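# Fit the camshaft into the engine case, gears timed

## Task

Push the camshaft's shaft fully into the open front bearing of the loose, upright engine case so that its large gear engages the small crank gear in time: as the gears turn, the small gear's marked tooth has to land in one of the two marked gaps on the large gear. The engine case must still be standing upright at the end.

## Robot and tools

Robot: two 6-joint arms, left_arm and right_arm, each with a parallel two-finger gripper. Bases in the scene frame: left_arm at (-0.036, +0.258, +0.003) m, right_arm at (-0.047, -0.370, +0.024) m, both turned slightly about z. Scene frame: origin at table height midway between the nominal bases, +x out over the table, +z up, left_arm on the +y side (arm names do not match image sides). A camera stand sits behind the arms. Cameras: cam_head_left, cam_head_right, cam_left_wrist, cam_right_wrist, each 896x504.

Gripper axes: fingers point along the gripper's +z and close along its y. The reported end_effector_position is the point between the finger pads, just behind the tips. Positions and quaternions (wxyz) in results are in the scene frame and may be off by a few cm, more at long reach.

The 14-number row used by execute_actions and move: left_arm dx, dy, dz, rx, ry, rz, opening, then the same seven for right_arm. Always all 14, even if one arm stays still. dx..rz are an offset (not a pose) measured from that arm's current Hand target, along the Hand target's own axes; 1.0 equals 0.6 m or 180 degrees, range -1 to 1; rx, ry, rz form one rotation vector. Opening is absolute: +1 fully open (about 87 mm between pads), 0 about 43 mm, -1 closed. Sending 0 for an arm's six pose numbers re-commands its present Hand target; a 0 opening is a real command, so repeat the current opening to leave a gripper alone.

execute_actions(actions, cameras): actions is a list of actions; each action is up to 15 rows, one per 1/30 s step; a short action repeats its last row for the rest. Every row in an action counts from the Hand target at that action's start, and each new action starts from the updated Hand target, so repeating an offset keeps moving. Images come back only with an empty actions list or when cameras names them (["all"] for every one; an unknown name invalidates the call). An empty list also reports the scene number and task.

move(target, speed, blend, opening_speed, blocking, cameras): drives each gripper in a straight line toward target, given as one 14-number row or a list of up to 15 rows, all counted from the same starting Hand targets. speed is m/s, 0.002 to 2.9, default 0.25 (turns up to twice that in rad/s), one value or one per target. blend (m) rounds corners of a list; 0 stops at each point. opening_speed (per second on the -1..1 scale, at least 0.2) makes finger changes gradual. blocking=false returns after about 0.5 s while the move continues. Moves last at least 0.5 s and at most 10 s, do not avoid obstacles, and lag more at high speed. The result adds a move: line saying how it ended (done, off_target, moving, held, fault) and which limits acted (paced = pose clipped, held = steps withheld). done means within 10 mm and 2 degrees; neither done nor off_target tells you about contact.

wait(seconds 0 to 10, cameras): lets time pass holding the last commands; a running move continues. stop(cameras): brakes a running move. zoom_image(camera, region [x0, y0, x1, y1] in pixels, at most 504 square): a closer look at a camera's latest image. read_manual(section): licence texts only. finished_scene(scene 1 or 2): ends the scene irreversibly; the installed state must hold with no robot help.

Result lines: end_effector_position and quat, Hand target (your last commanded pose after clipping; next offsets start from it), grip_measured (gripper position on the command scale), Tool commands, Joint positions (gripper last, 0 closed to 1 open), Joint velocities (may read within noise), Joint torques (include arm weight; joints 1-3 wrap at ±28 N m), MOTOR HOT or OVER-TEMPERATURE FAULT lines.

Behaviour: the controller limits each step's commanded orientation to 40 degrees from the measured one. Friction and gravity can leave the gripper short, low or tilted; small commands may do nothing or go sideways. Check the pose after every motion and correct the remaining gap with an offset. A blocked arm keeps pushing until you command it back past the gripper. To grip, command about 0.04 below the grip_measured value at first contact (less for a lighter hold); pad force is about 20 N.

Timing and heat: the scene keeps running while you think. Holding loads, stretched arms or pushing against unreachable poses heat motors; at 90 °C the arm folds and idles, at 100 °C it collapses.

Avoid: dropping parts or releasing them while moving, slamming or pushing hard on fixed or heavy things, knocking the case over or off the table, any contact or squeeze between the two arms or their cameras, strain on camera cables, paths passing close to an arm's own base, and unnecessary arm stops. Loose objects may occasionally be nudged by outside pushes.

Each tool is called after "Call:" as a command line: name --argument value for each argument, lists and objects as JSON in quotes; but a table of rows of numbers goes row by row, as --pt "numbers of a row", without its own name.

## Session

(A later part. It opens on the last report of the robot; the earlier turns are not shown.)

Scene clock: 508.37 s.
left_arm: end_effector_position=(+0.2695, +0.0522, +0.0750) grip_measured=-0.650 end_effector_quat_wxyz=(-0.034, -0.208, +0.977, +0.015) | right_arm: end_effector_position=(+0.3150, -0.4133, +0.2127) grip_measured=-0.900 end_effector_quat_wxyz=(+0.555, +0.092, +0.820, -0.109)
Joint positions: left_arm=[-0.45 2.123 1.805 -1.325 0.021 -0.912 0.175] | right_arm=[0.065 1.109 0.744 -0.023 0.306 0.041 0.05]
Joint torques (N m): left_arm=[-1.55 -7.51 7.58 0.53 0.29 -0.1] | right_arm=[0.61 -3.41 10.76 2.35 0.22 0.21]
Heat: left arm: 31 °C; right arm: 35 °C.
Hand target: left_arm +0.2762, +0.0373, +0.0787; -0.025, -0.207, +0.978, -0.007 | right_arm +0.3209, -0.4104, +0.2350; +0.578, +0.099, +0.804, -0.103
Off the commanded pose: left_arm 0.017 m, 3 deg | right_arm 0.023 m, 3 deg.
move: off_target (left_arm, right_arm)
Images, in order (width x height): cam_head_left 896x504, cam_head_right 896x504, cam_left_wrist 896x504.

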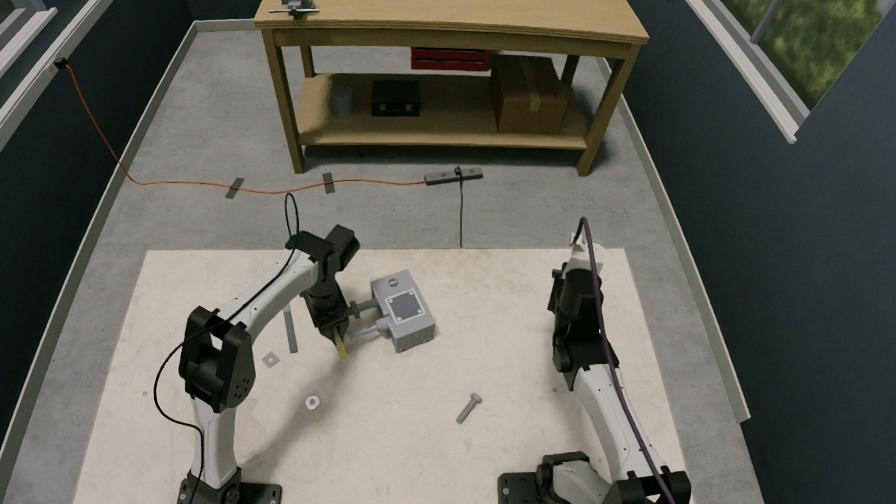

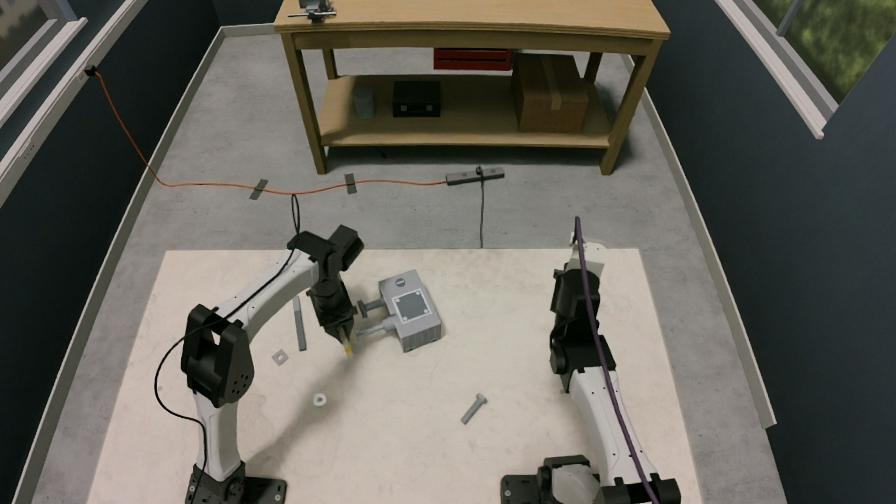

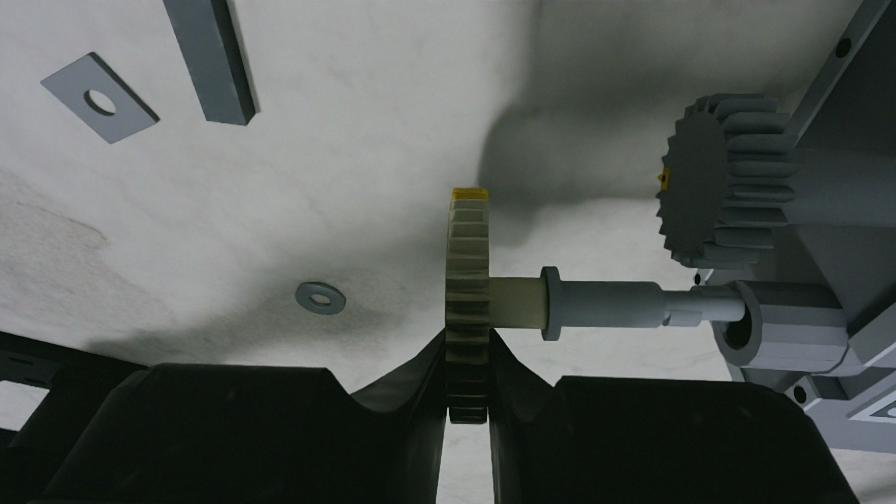

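Call:
zoom_image --camera "cam_left_wrist" --region '[680, 260, 790, 380]'

Call:
move --target '[0.0,0.04,0,0,0,0,-0.95,0,0,0,0,0,0,-0.9]' --cameras '["cam_head_left","cam_head_right","cam_left_wrist"]' --speed 0.05

Call:
zoom_image --camera "cam_left_wrist" --region '[640, 240, 800, 380]'

Call:
zoom_image --camera "cam_head_left" --region '[330, 290, 420, 380]'

Call:
zoom_image --camera "cam_head_right" --region '[330, 290, 420, 380]'

Scaled by 4.200 from the camera's 896x504 image, which has a finer 1280x720 frame.

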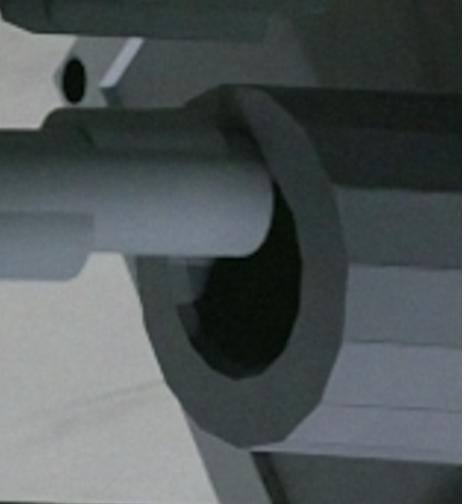

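Scene clock: 533.97 s.
left_arm: end_effector_position=(+0.2615, +0.0626, +0.0645) grip_measured=-0.650 end_effector_quat_wxyz=(-0.042, -0.207, +0.977, +0.019) | right_arm: end_effector_position=(+0.3150, -0.4133, +0.2127) grip_measured=-0.900 end_effector_quat_wxyz=(+0.555, +0.092, +0.820, -0.109)
Joint positions: left_arm=[-0.434 2.097 1.719 -1.282 0.025 -0.894 0.175] | right_arm=[0.065 1.109 0.744 -0.023 0.306 0.041 0.05]
Joint torques (N m): left_arm=[0.06 -11.18 4.86 0.4 0.22 0.05] | right_arm=[0.59 -3.45 10.74 2.36 0.26 0.22]
Heat: left arm: 31 °C; right arm: 36 °C.
Hand target: left_arm +0.2665, +0.0592, +0.0786; -0.025, -0.207, +0.978, -0.007 | right_arm +0.3209, -0.4104, +0.2350; +0.578, +0.099, +0.804, -0.103
Off the commanded pose: left_arm 0.015 m, 4 deg | right_arm 0.023 m, 3 deg.
move: off_target (left_arm, right_arm)
Images, in order (width x height): cam_head_left 896x504, cam_head_right 896x504, cam_left_wrist 896x504.

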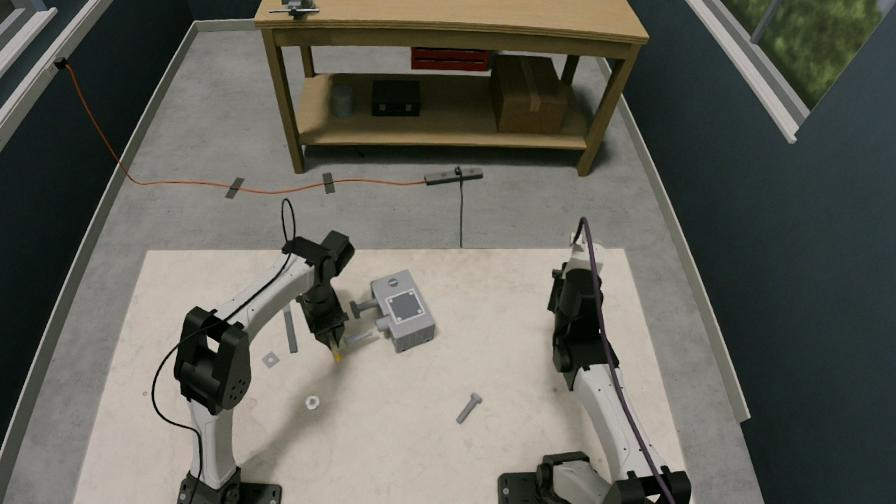

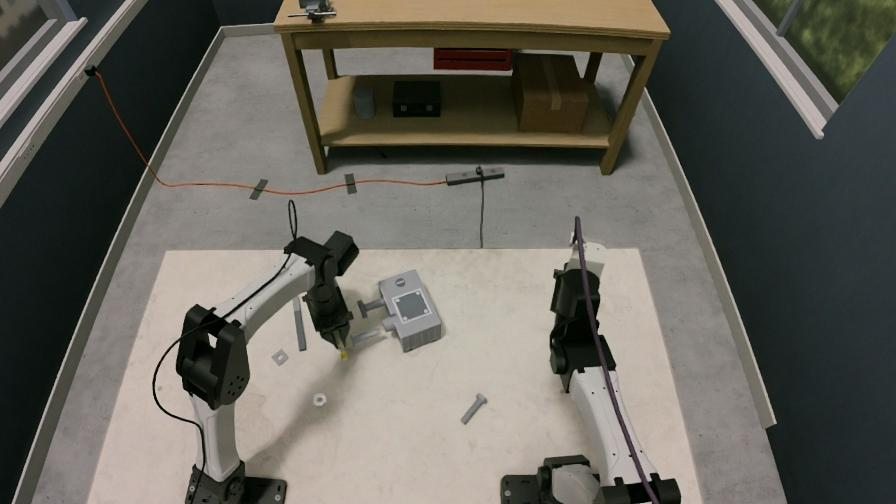

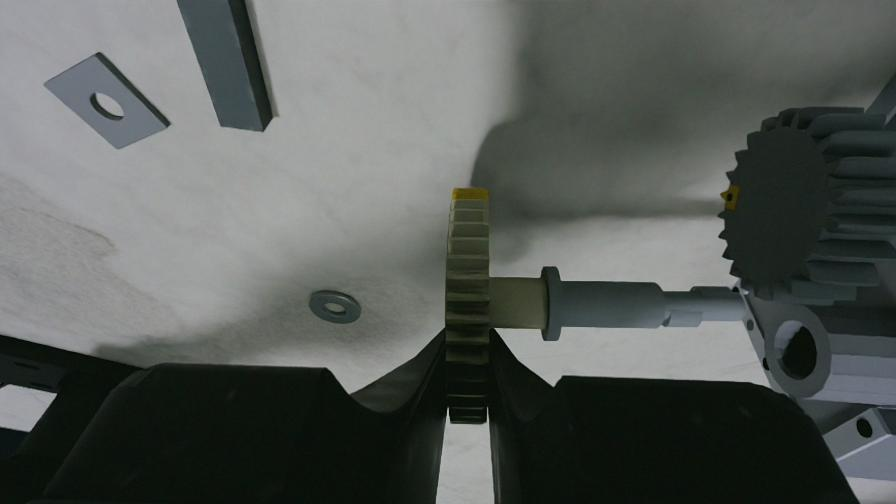

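Scaled by 3.150 from the camera's 896x504 image, which has a finer 1280x720 frame.

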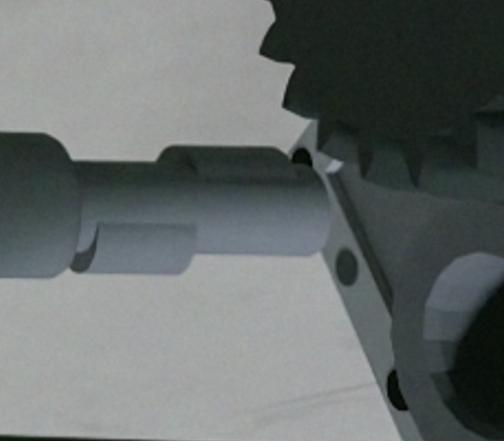

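Scaled by 5.600 from the camera's 896x504 image, which has a finer 1280x720 frame.

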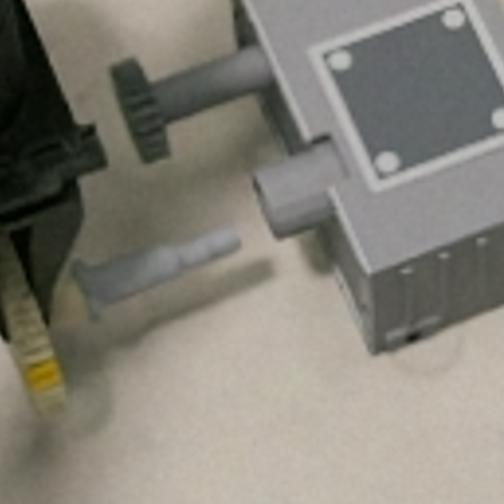

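Scaled by 5.600 from the camera's 896x504 image, which has a finer 1280x720 frame.

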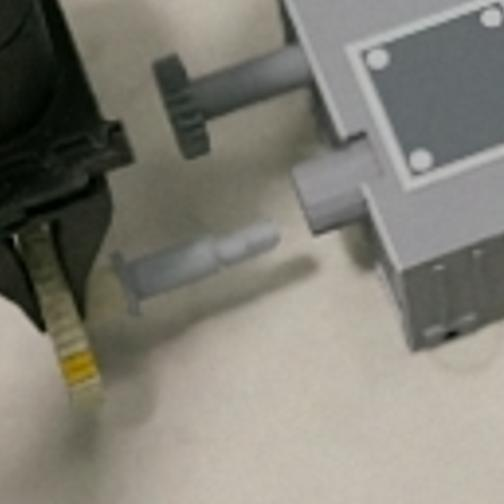

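Call:
move --pt "0 0 -0.02 0 0 0 -0.95 0 0 0 0 0 0 -0.9" --pt "0 0 0.0 0 0 0 -0.95 0 0 0 0 0 0 -0.9" --speed 0.06

Scene clock: 541.17 s.
left_arm: end_effector_position=(+0.2616, +0.0626, +0.0649) grip_measured=-0.650 end_effector_quat_wxyz=(-0.042, -0.206, +0.977, +0.018) | right_arm: end_effector_position=(+0.3150, -0.4133, +0.2127) grip_measured=-0.900 end_effector_quat_wxyz=(+0.555, +0.092, +0.820, -0.109)
Joint positions: left_arm=[-0.434 2.096 1.719 -1.283 0.025 -0.893 0.175] | right_arm=[0.065 1.109 0.744 -0.023 0.306 0.041 0.05]
Joint torques (N m): left_arm=[0.06 -11.1 4.82 0.42 0.22 0.04] | right_arm=[0.57 -3.41 10.73 2.35 0.22 0.19]
Heat: left arm: 32 °C; right arm: 36 °C.
Hand target: left_arm +0.2666, +0.0592, +0.0787; -0.025, -0.207, +0.978, -0.007 | right_arm +0.3209, -0.4104, +0.2350; +0.578, +0.099, +0.804, -0.103
Off the commanded pose: left_arm 0.015 m, 3 deg | right_arm 0.023 m, 3 deg.
move: off_target (left_arm, right_arm)

Call:
move --target '[0,0,-0.012,0,0,0,-0.95,0,0,0,0,0,0,-0.9]' --speed 0.04

Scene clock: 545.33 s.
left_arm: end_effector_position=(+0.2617, +0.0626, +0.0649) grip_measured=-0.650 end_effector_quat_wxyz=(-0.042, -0.206, +0.977, +0.018) | right_arm: end_effector_position=(+0.3150, -0.4133, +0.2127) grip_measured=-0.900 end_effector_quat_wxyz=(+0.555, +0.092, +0.820, -0.109)
Joint positions: left_arm=[-0.434 2.096 1.719 -1.282 0.025 -0.893 0.175] | right_arm=[0.065 1.109 0.744 -0.023 0.306 0.041 0.05]
Joint torques (N m): left_arm=[0.12 -11.38 6.68 0.18 0.22 0.04] | right_arm=[0.59 -3.34 10.77 2.35 0.22 0.21]
Heat: left arm: 32 °C; right arm: 36 °C.
Hand target: left_arm +0.2668, +0.0594, +0.0859; -0.025, -0.207, +0.978, -0.007 | right_arm +0.3209, -0.4104, +0.2350; +0.578, +0.099, +0.804, -0.103
Off the commanded pose: left_arm 0.022 m, 3 deg | right_arm 0.023 m, 3 deg.
move: off_target (left_arm, right_arm)

Call:
move --target '[0,0,-0.015,0,0,0,-0.95,0,0,0,0,0,0,-0.9]' --speed 0.04

Scene clock: 550.03 s.
left_arm: end_effector_position=(+0.2639, +0.0614, +0.0719) grip_measured=-0.650 end_effector_quat_wxyz=(-0.039, -0.206, +0.978, +0.016) | right_arm: end_effector_position=(+0.3150, -0.4133, +0.2127) grip_measured=-0.900 end_effector_quat_wxyz=(+0.555, +0.092, +0.820, -0.109)
Joint positions: left_arm=[-0.434 2.096 1.749 -1.305 0.025 -0.892 0.175] | right_arm=[0.065 1.109 0.744 -0.023 0.306 0.041 0.05]
Joint torques (N m): left_arm=[0.17 -11.43 7.06 0.12 0.23 0.05] | right_arm=[0.61 -3.38 10.74 2.35 0.21 0.23]
Heat: left arm: 33 °C; right arm: 36 °C.
Hand target: left_arm +0.2673, +0.0596, +0.0949; -0.025, -0.207, +0.978, -0.007 | right_arm +0.3209, -0.4104, +0.2350; +0.578, +0.099, +0.804, -0.103
Off the commanded pose: left_arm 0.023 m, 3 deg | right_arm 0.023 m, 3 deg.
move: off_target (left_arm, right_arm)

Call:
move --pt "0 0.075 0.008 0 0 0 -0.95 0 0 0 0 0 0 -0.9" --pt "0.001 0 0.028 0 0 0 -0.95 0 0 0 0 0 0 -0.9" --speed 0.06 --cameras '["cam_head_left","cam_head_right","cam_left_wrist"]'

Call:
zoom_image --camera "cam_left_wrist" --region '[640, 240, 840, 380]'

Call:
zoom_image --camera "cam_head_left" --region '[330, 290, 420, 380]'

Call:
zoom_image --camera "cam_head_right" --region '[330, 290, 420, 380]'

Scene clock: 565.77 s.
left_arm: end_effector_position=(+0.2604, +0.0676, +0.0752) grip_measured=-0.650 end_effector_quat_wxyz=(-0.030, -0.206, +0.978, +0.007) | right_arm: end_effector_position=(+0.3150, -0.4133, +0.2127) grip_measured=-0.900 end_effector_quat_wxyz=(+0.555, +0.092, +0.820, -0.109)
Joint positions: left_arm=[-0.423 2.044 1.688 -1.27 0.027 -0.881 0.175] | right_arm=[0.065 1.109 0.744 -0.023 0.306 0.041 0.05]
Joint torques (N m): left_arm=[-0.87 -7.02 7.15 0.42 0.21 -0.08] | right_arm=[0.62 -3.44 10.69 2.37 0.22 0.2]
Heat: left arm: 34 °C; right arm: 36 °C.
Hand target: left_arm +0.2660, +0.0591, +0.0780; -0.025, -0.207, +0.978, -0.007 | right_arm +0.3209, -0.4104, +0.2350; +0.578, +0.099, +0.804, -0.103
Off the commanded pose: left_arm 0.011 m, 2 deg | right_arm 0.023 m, 3 deg.
move: off_target (left_arm, right_arm)
Images, in order (width x height): cam_head_left 896x504, cam_head_right 896x504, cam_left_wrist 896x504.

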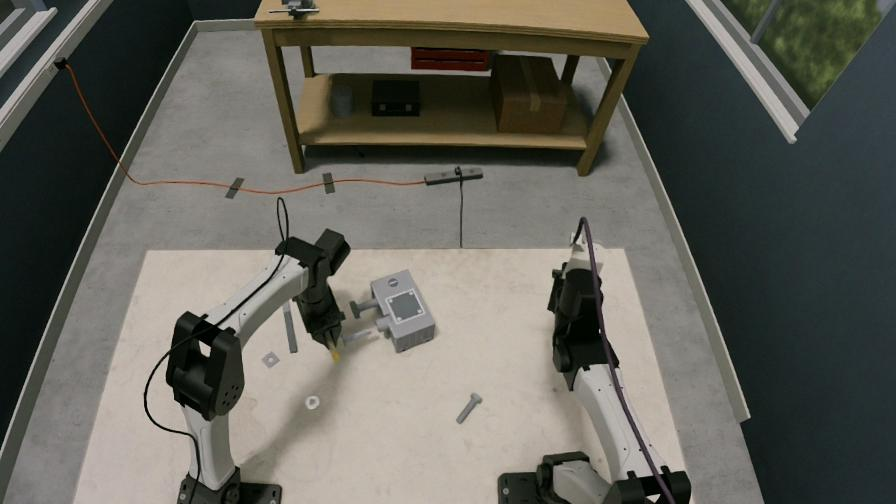

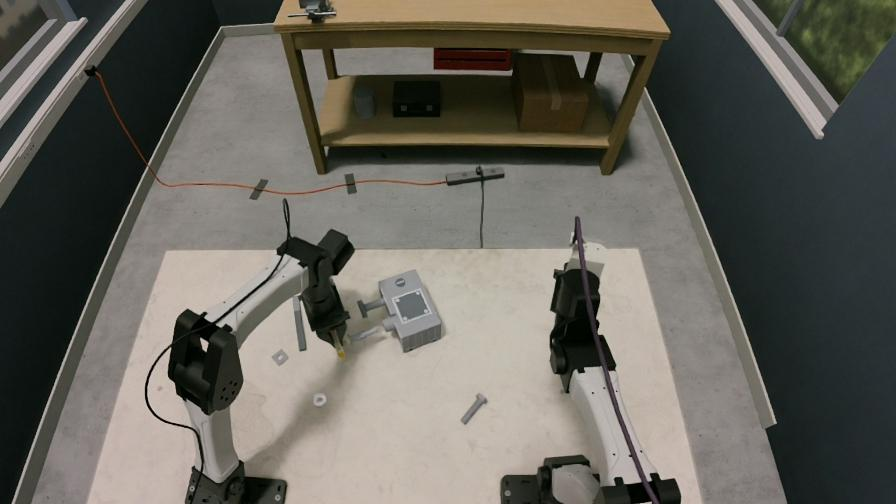

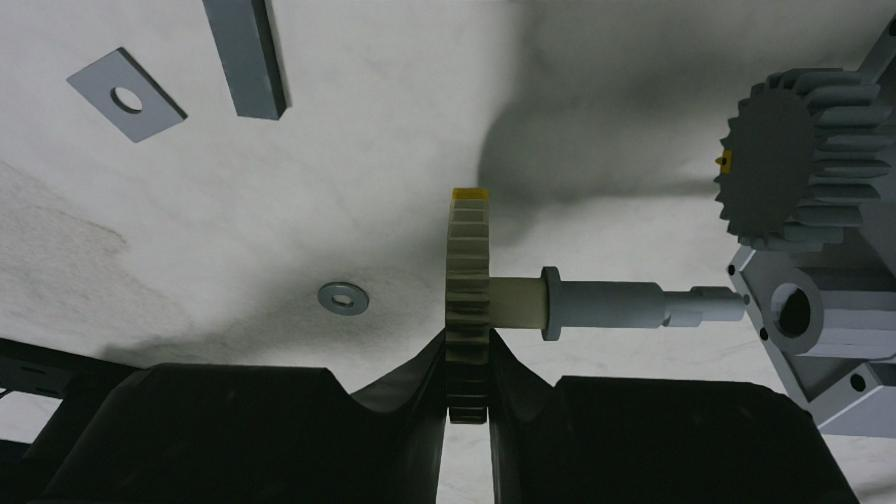

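Scaled by 2.520 from the camera's 896x504 image, which has a finer 1280x720 frame.

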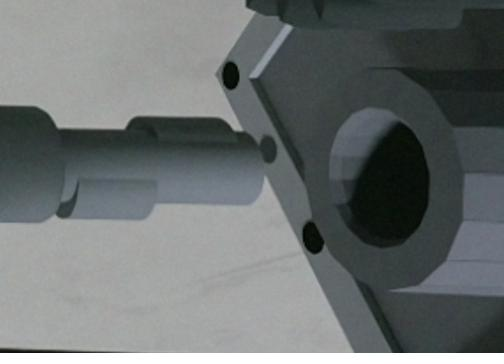

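Scaled by 5.600 from the camera's 896x504 image, which has a finer 1280x720 frame.

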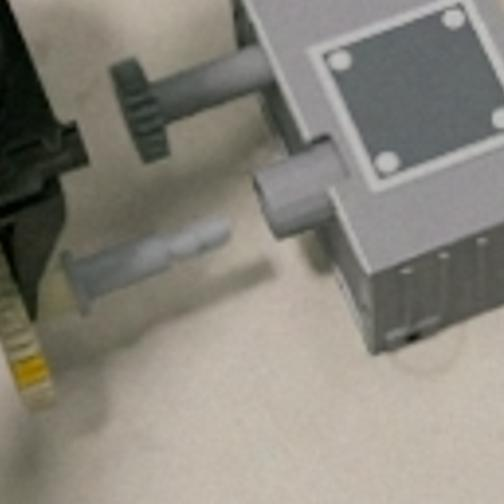

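Scaled by 5.600 from the camera's 896x504 image, which has a finer 1280x720 frame.

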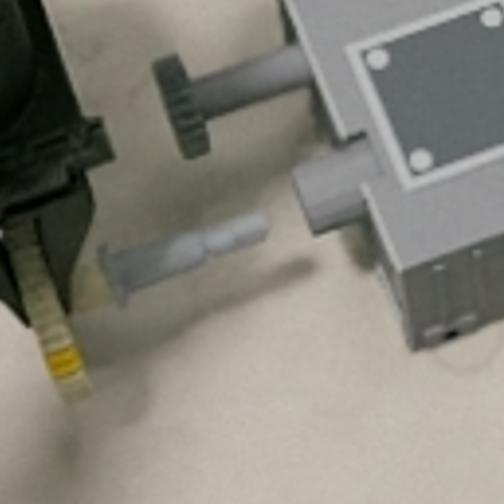

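Call:
move --target '[0,-0.004,0,0.014,0,0,-0.95,0,0,0,0,0,0,-0.9]' --speed 0.06 --cameras '["cam_head_left","cam_head_right","cam_left_wrist"]'

Call:
zoom_image --camera "cam_left_wrist" --region '[640, 240, 840, 380]'

Call:
zoom_image --camera "cam_head_left" --region '[330, 290, 420, 380]'

Call:
zoom_image --camera "cam_head_right" --region '[330, 290, 420, 380]'

Scene clock: 576.67 s.
left_arm: end_effector_position=(+0.2634, +0.0612, +0.0725) grip_measured=-0.650 end_effector_quat_wxyz=(-0.029, -0.206, +0.978, -0.010) | right_arm: end_effector_position=(+0.3150, -0.4133, +0.2127) grip_measured=-0.900 end_effector_quat_wxyz=(+0.555, +0.092, +0.820, -0.109)
Joint positions: left_arm=[-0.423 2.044 1.677 -1.235 0.051 -0.882 0.175] | right_arm=[0.065 1.109 0.744 -0.023 0.306 0.041 0.05]
Joint torques (N m): left_arm=[-0.18 -9.01 4.88 0.57 0.25 0] | right_arm=[0.66 -3.4 10.71 2.34 0.22 0.21]
Heat: left arm: 34 °C; right arm: 36 °C.
Hand target: left_arm +0.2670, +0.0568, +0.0780; -0.021, -0.207, +0.978, -0.028 | right_arm +0.3209, -0.4104, +0.2350; +0.578, +0.099, +0.804, -0.103
Off the commanded pose: left_arm 0.008 m, 2 deg | right_arm 0.023 m, 3 deg.
move: off_target (right_arm)
Images, in order (width x height): cam_head_left 896x504, cam_head_right 896x504, cam_left_wrist 896x504.

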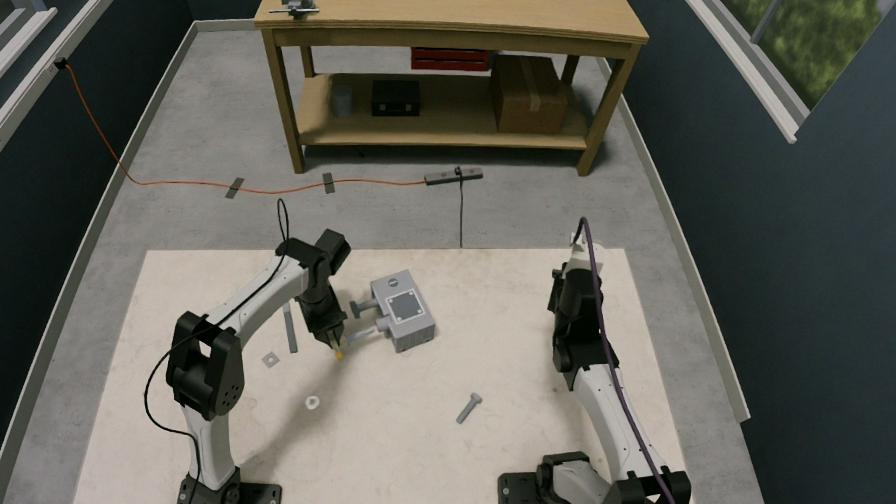

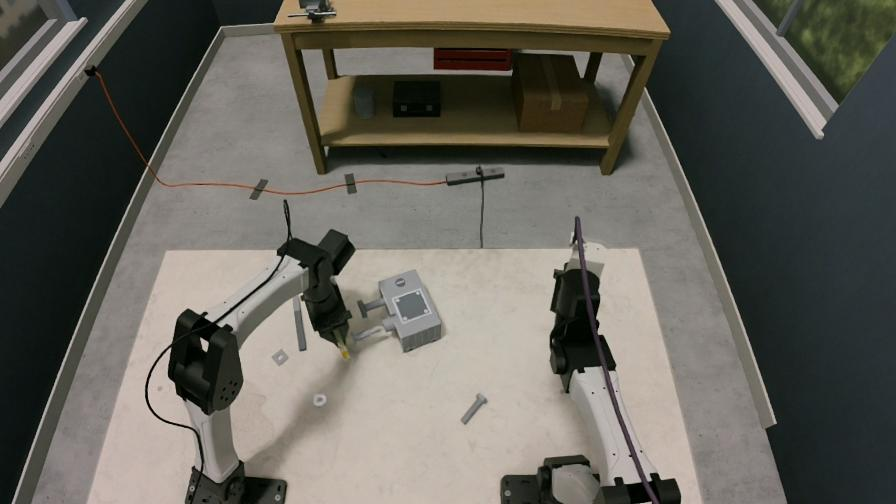

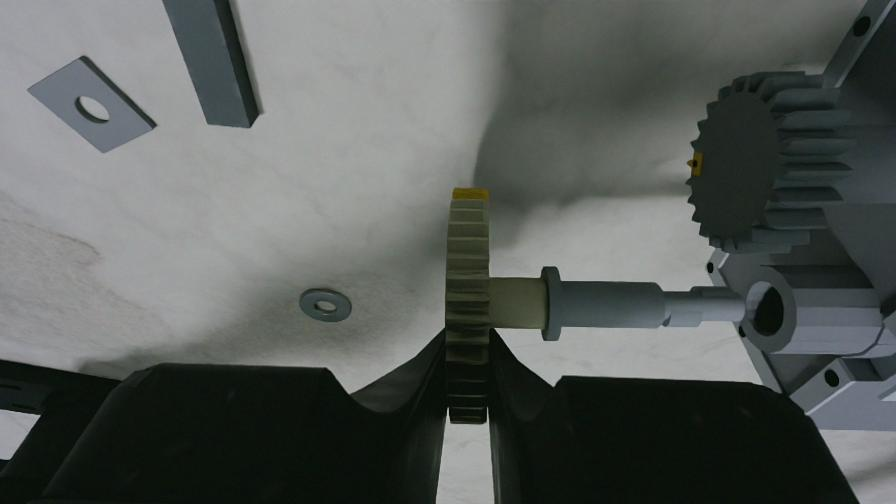

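Scaled by 2.520 from the camera's 896x504 image, which has a finer 1280x720 frame.

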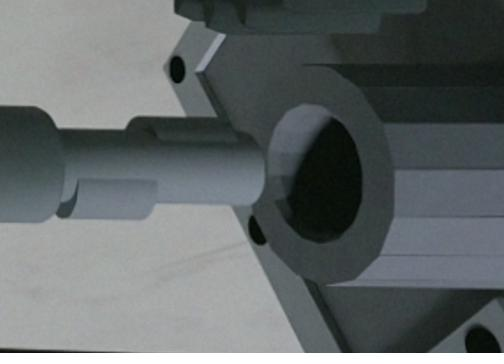

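Scaled by 5.600 from the camera's 896x504 image, which has a finer 1280x720 frame.

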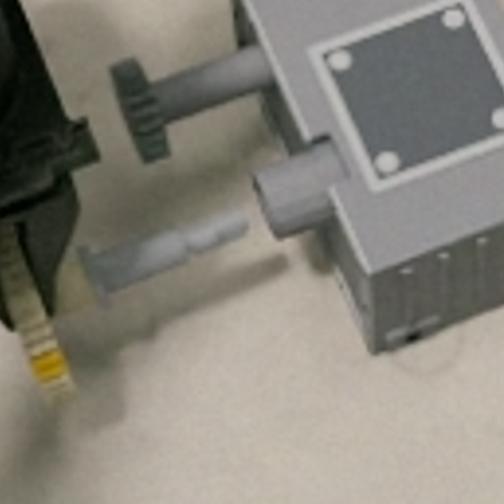

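Scaled by 5.600 from the camera's 896x504 image, which has a finer 1280x720 frame.

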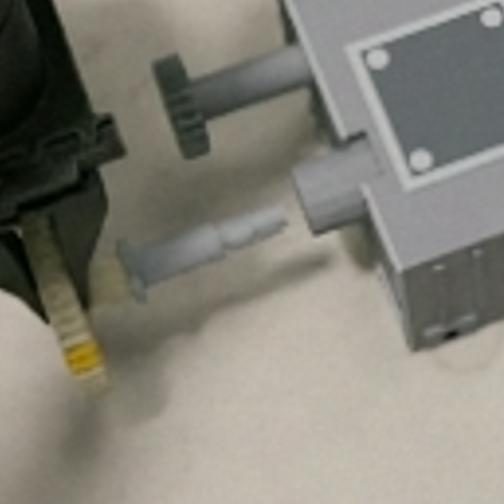

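Call:
move --target '[-0.002,-0.011,-0.003,0,0,0,-0.95,0,0,0,0,0,0,-0.9]' --speed 0.05 --cameras '["cam_head_left","cam_head_right","cam_left_wrist"]'

Call:
zoom_image --camera "cam_left_wrist" --region '[640, 240, 840, 380]'

Call:
zoom_image --camera "cam_head_left" --region '[330, 290, 420, 380]'

Call:
zoom_image --camera "cam_head_right" --region '[330, 290, 420, 380]'

Scene clock: 599.87 s.
left_arm: end_effector_position=(+0.2666, +0.0595, +0.0753) grip_measured=-0.650 end_effector_quat_wxyz=(-0.024, -0.207, +0.978, -0.014) | right_arm: end_effector_position=(+0.3150, -0.4133, +0.2127) grip_measured=-0.900 end_effector_quat_wxyz=(+0.555, +0.092, +0.820, -0.109)
Joint positions: left_arm=[-0.423 2.044 1.69 -1.235 0.052 -0.883 0.175] | right_arm=[0.065 1.109 0.744 -0.023 0.306 0.041 0.05]
Joint torques (N m): left_arm=[-0.84 -7.36 7.13 0.43 0.26 -0.07] | right_arm=[0.65 -3.47 10.73 2.37 0.24 0.21]
Heat: left arm: 37 °C; right arm: 36 °C.
Hand target: left_arm +0.2707, +0.0515, +0.0800; -0.021, -0.207, +0.978, -0.028 | right_arm +0.3209, -0.4104, +0.2350; +0.578, +0.099, +0.804, -0.103
Off the commanded pose: left_arm 0.010 m, 2 deg | right_arm 0.023 m, 3 deg.
move: off_target (right_arm)
Images, in order (width x height): cam_head_left 896x504, cam_head_right 896x504, cam_left_wrist 896x504.

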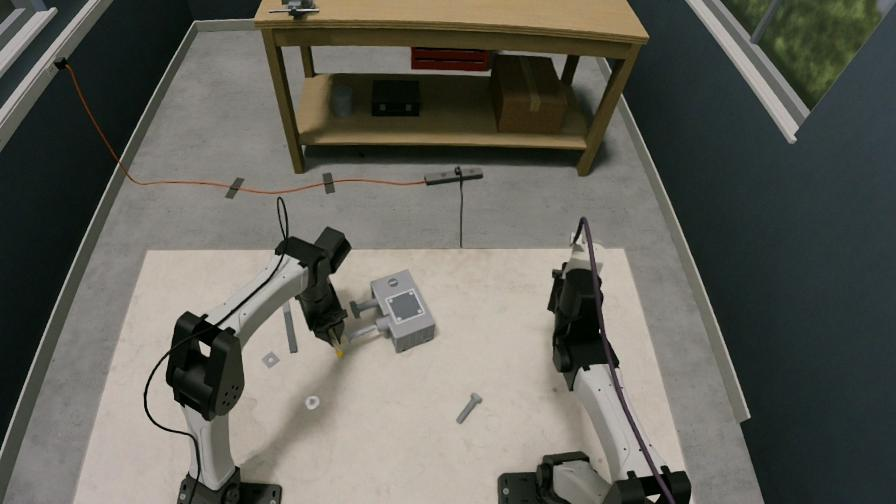

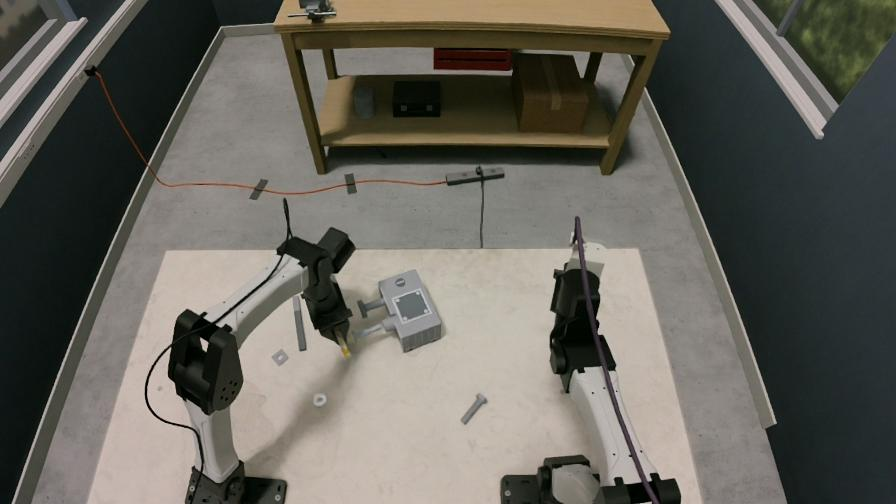

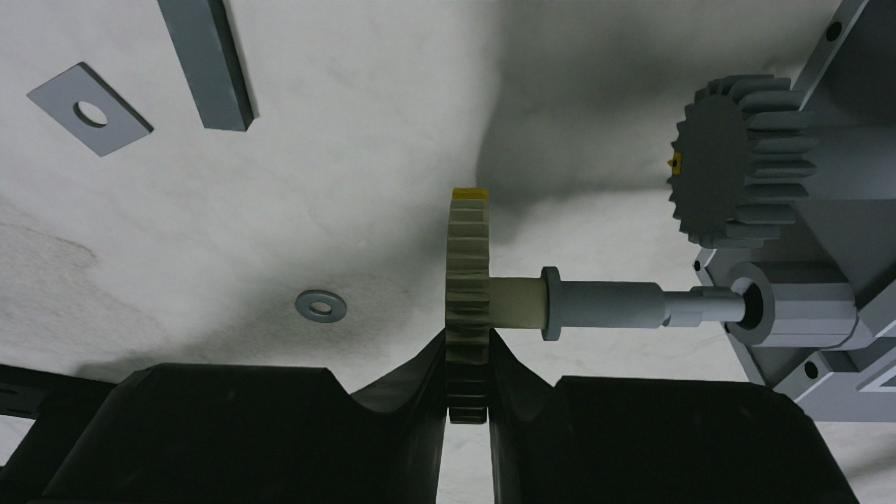

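Scaled by 2.520 from the camera's 896x504 image, which has a finer 1280x720 frame.

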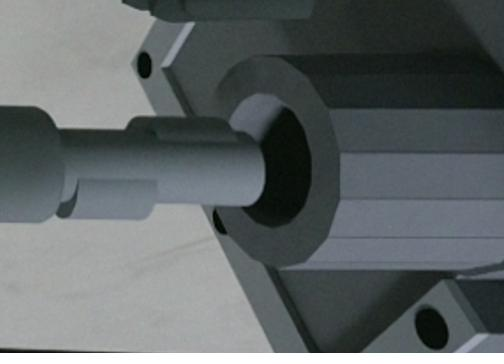

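Scaled by 5.600 from the camera's 896x504 image, which has a finer 1280x720 frame.

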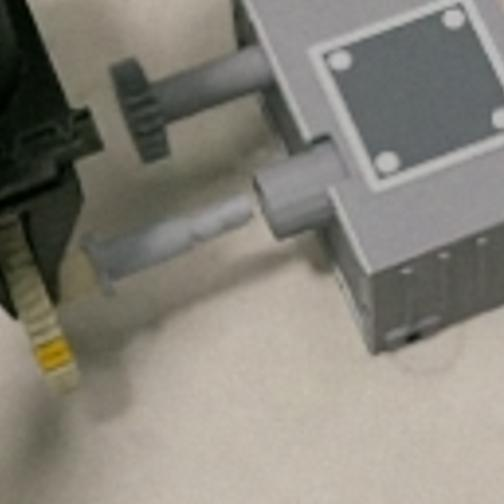

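Scaled by 5.600 from the camera's 896x504 image, which has a finer 1280x720 frame.

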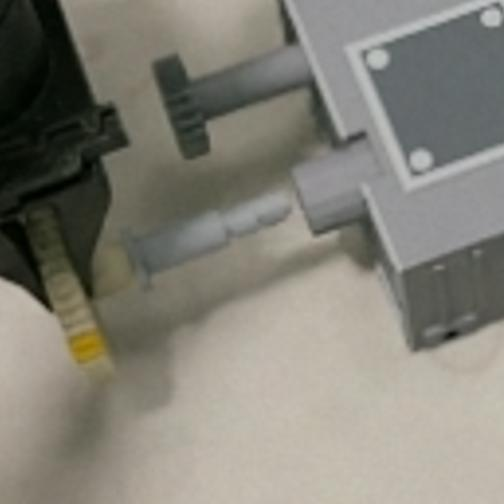

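Call:
move --target '[0.0005,-0.022,0.004,0,0,0,-0.95,0,0,0,0,0,0,-0.9]' --speed 0.05 --cameras '["cam_head_left","cam_head_right","cam_left_wrist"]'

Call:
zoom_image --camera "cam_left_wrist" --region '[640, 240, 840, 380]'

Call:
zoom_image --camera "cam_head_left" --region '[330, 290, 420, 380]'

Call:
zoom_image --camera "cam_head_right" --region '[330, 290, 420, 380]'

Scene clock: 608.10 s.
left_arm: end_effector_position=(+0.2694, +0.0488, +0.0754) grip_measured=-0.650 end_effector_quat_wxyz=(-0.027, -0.207, +0.978, -0.012) | right_arm: end_effector_position=(+0.3150, -0.4133, +0.2127) grip_measured=-0.900 end_effector_quat_wxyz=(+0.555, +0.092, +0.820, -0.109)
Joint positions: left_arm=[-0.444 2.082 1.745 -1.26 0.053 -0.904 0.175] | right_arm=[0.065 1.109 0.744 -0.023 0.306 0.041 0.05]
Joint torques (N m): left_arm=[-0.84 -7.3 7.17 0.53 0.25 -0.06] | right_arm=[0.57 -3.4 10.74 2.36 0.22 0.2]
Heat: left arm: 36 °C; right arm: 36 °C.
Hand target: left_arm +0.2758, +0.0392, +0.0783; -0.021, -0.207, +0.978, -0.028 | right_arm +0.3209, -0.4104, +0.2350; +0.578, +0.099, +0.804, -0.103
Off the commanded pose: left_arm 0.012 m, 2 deg | right_arm 0.023 m, 3 deg.
move: off_target (left_arm, right_arm)
Images, in order (width x height): cam_head_left 896x504, cam_head_right 896x504, cam_left_wrist 896x504.

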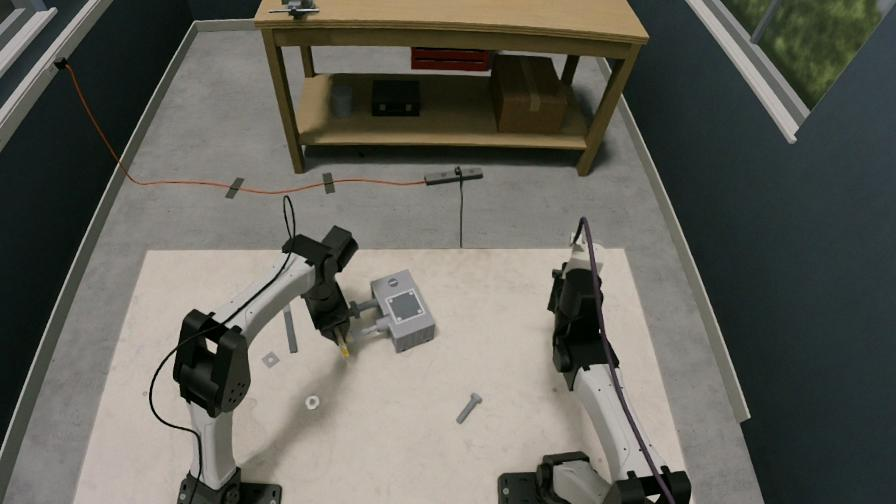

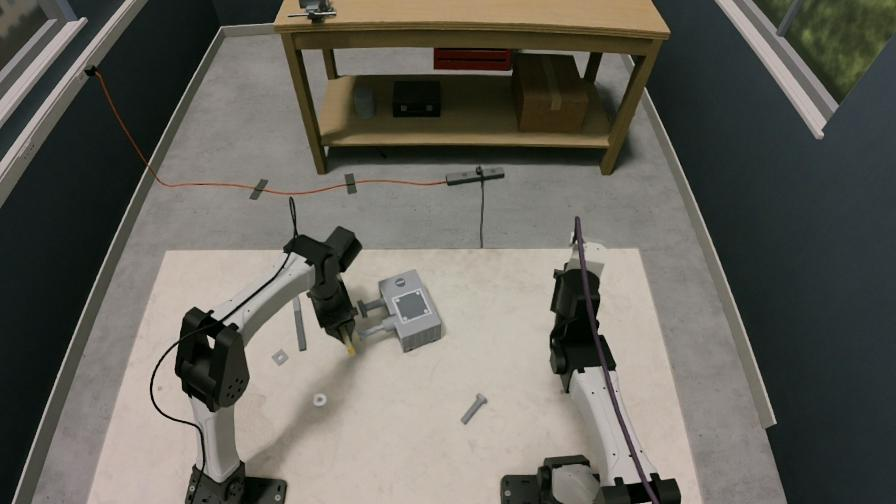

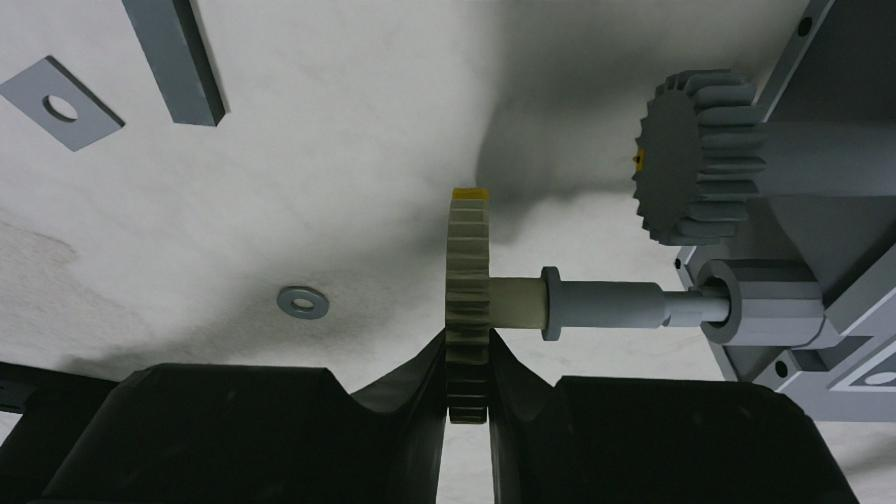

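Scaled by 2.520 from the camera's 896x504 image, which has a finer 1280x720 frame.

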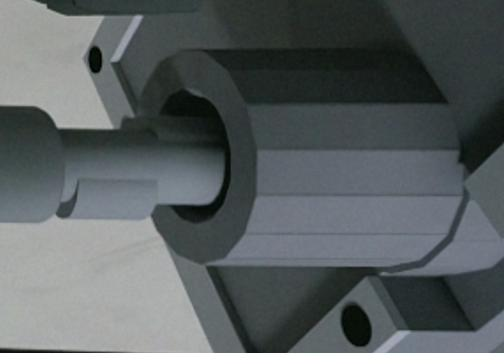

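Scaled by 5.600 from the camera's 896x504 image, which has a finer 1280x720 frame.

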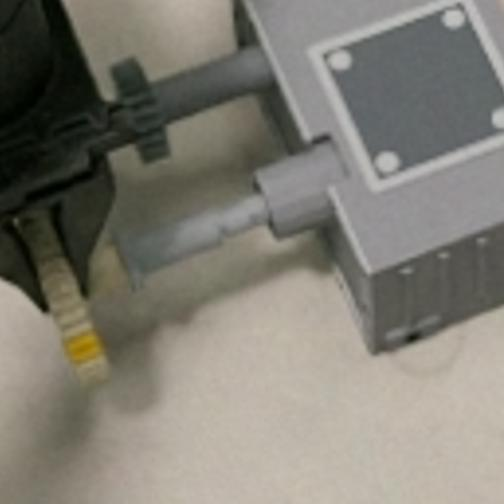

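Scaled by 5.600 from the camera's 896x504 image, which has a finer 1280x720 frame.

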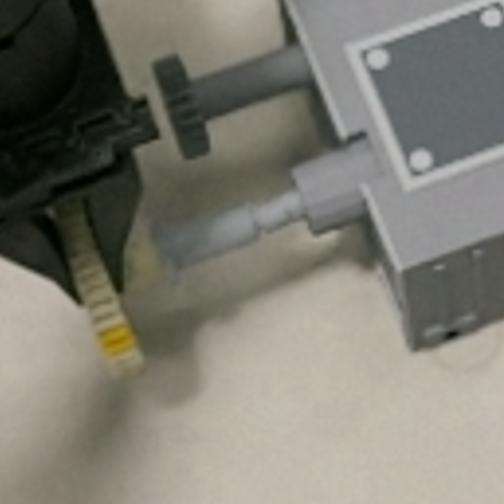

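Call:
move --target '[0.000,-0.025,0.009,0,0,0,-0.95,0,0,0,0,0,0,-0.9]' --speed 0.05 --cameras '["cam_head_left","cam_head_right","cam_left_wrist"]'

Call:
zoom_image --camera "cam_left_wrist" --region '[600, 240, 800, 380]'

Call:
zoom_image --camera "cam_head_left" --region '[330, 290, 420, 380]'

Call:
zoom_image --camera "cam_head_right" --region '[330, 290, 420, 380]'

Scene clock: 616.40 s.
left_arm: end_effector_position=(+0.2771, +0.0325, +0.0720) grip_measured=-0.650 end_effector_quat_wxyz=(-0.024, -0.206, +0.978, -0.018) | right_arm: end_effector_position=(+0.3150, -0.4133, +0.2127) grip_measured=-0.900 end_effector_quat_wxyz=(+0.555, +0.092, +0.820, -0.109)
Joint positions: left_arm=[-0.468 2.131 1.808 -1.26 0.059 -0.926 0.175] | right_arm=[0.065 1.109 0.744 -0.023 0.306 0.041 0.05]
Joint torques (N m): left_arm=[-0.83 -7.39 7.1 0.48 0.18 -0.08] | right_arm=[0.72 -3.33 10.76 2.36 0.22 0.22]
Heat: left arm: 36 °C; right arm: 36 °C.
Hand target: left_arm +0.2817, +0.0250, +0.0737; -0.021, -0.207, +0.978, -0.028 | right_arm +0.3209, -0.4104, +0.2350; +0.578, +0.099, +0.804, -0.103
Off the commanded pose: left_arm 0.009 m, 1 deg | right_arm 0.023 m, 3 deg.
move: off_target (right_arm)
Images, in order (width x height): cam_head_left 896x504, cam_head_right 896x504, cam_left_wrist 896x504.

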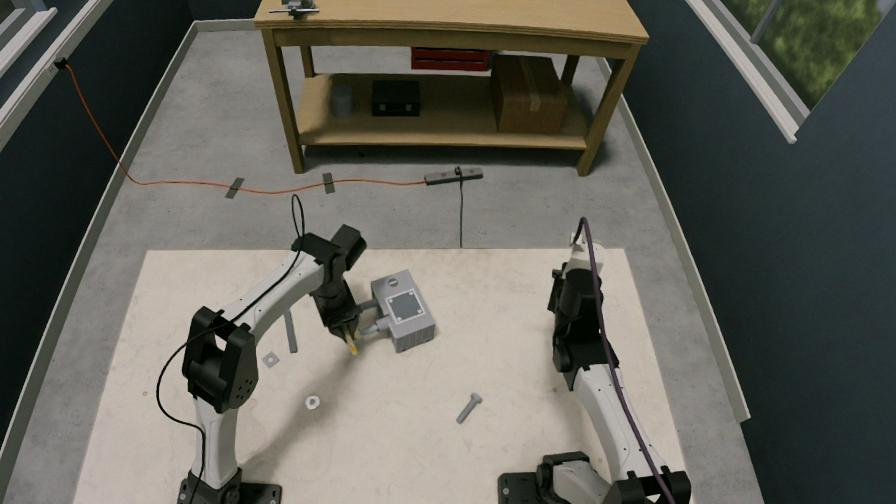

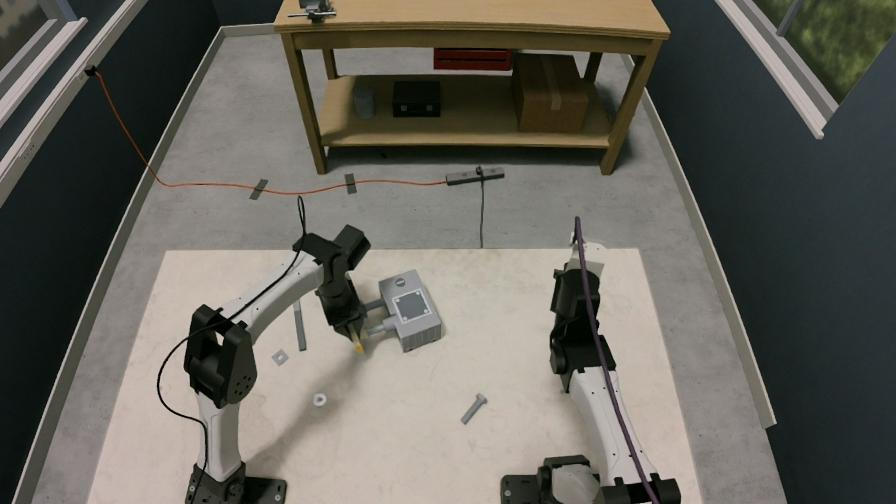

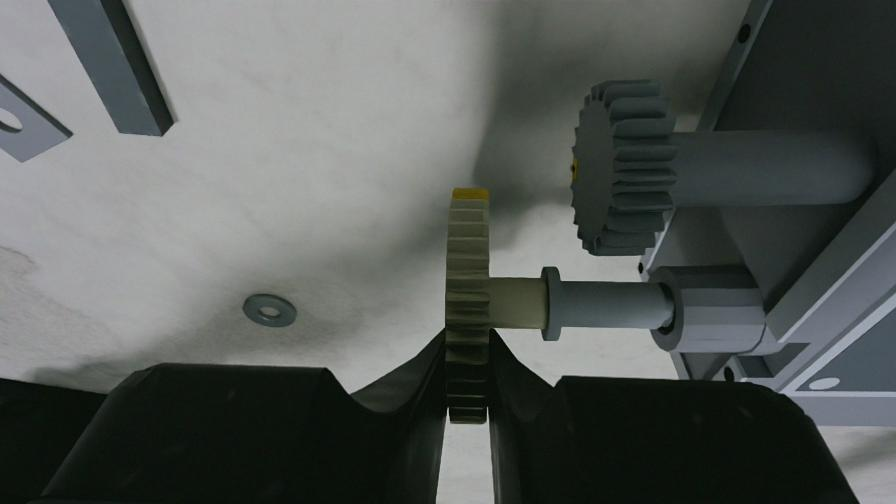

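Scaled by 2.520 from the camera's 896x504 image, which has a finer 1280x720 frame.

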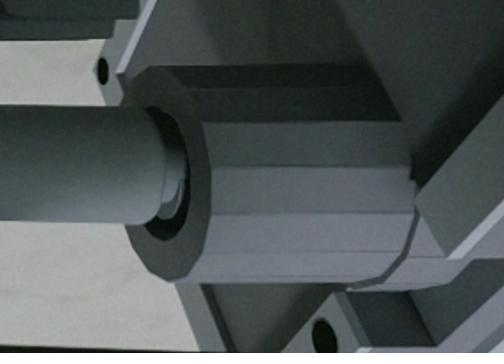

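Scaled by 5.600 from the camera's 896x504 image, which has a finer 1280x720 frame.

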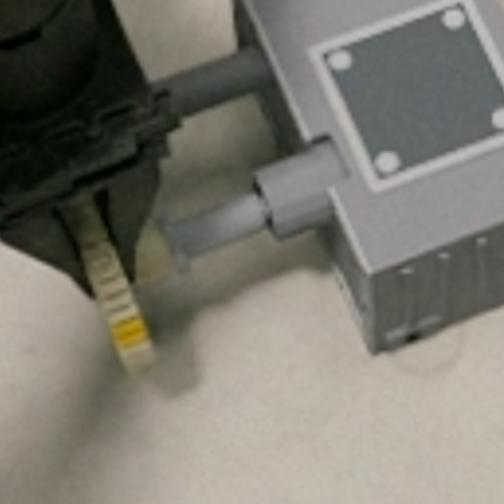

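Scaled by 5.600 from the camera's 896x504 image, which has a finer 1280x720 frame.

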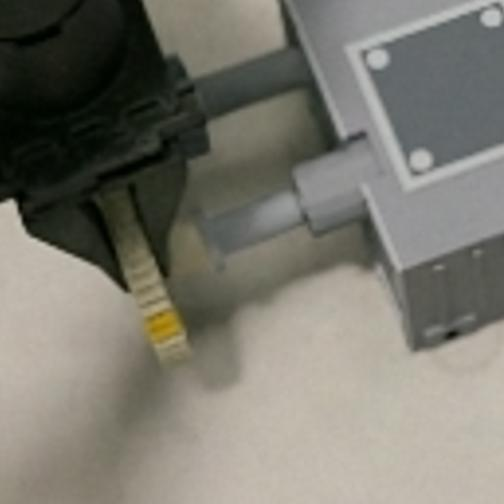

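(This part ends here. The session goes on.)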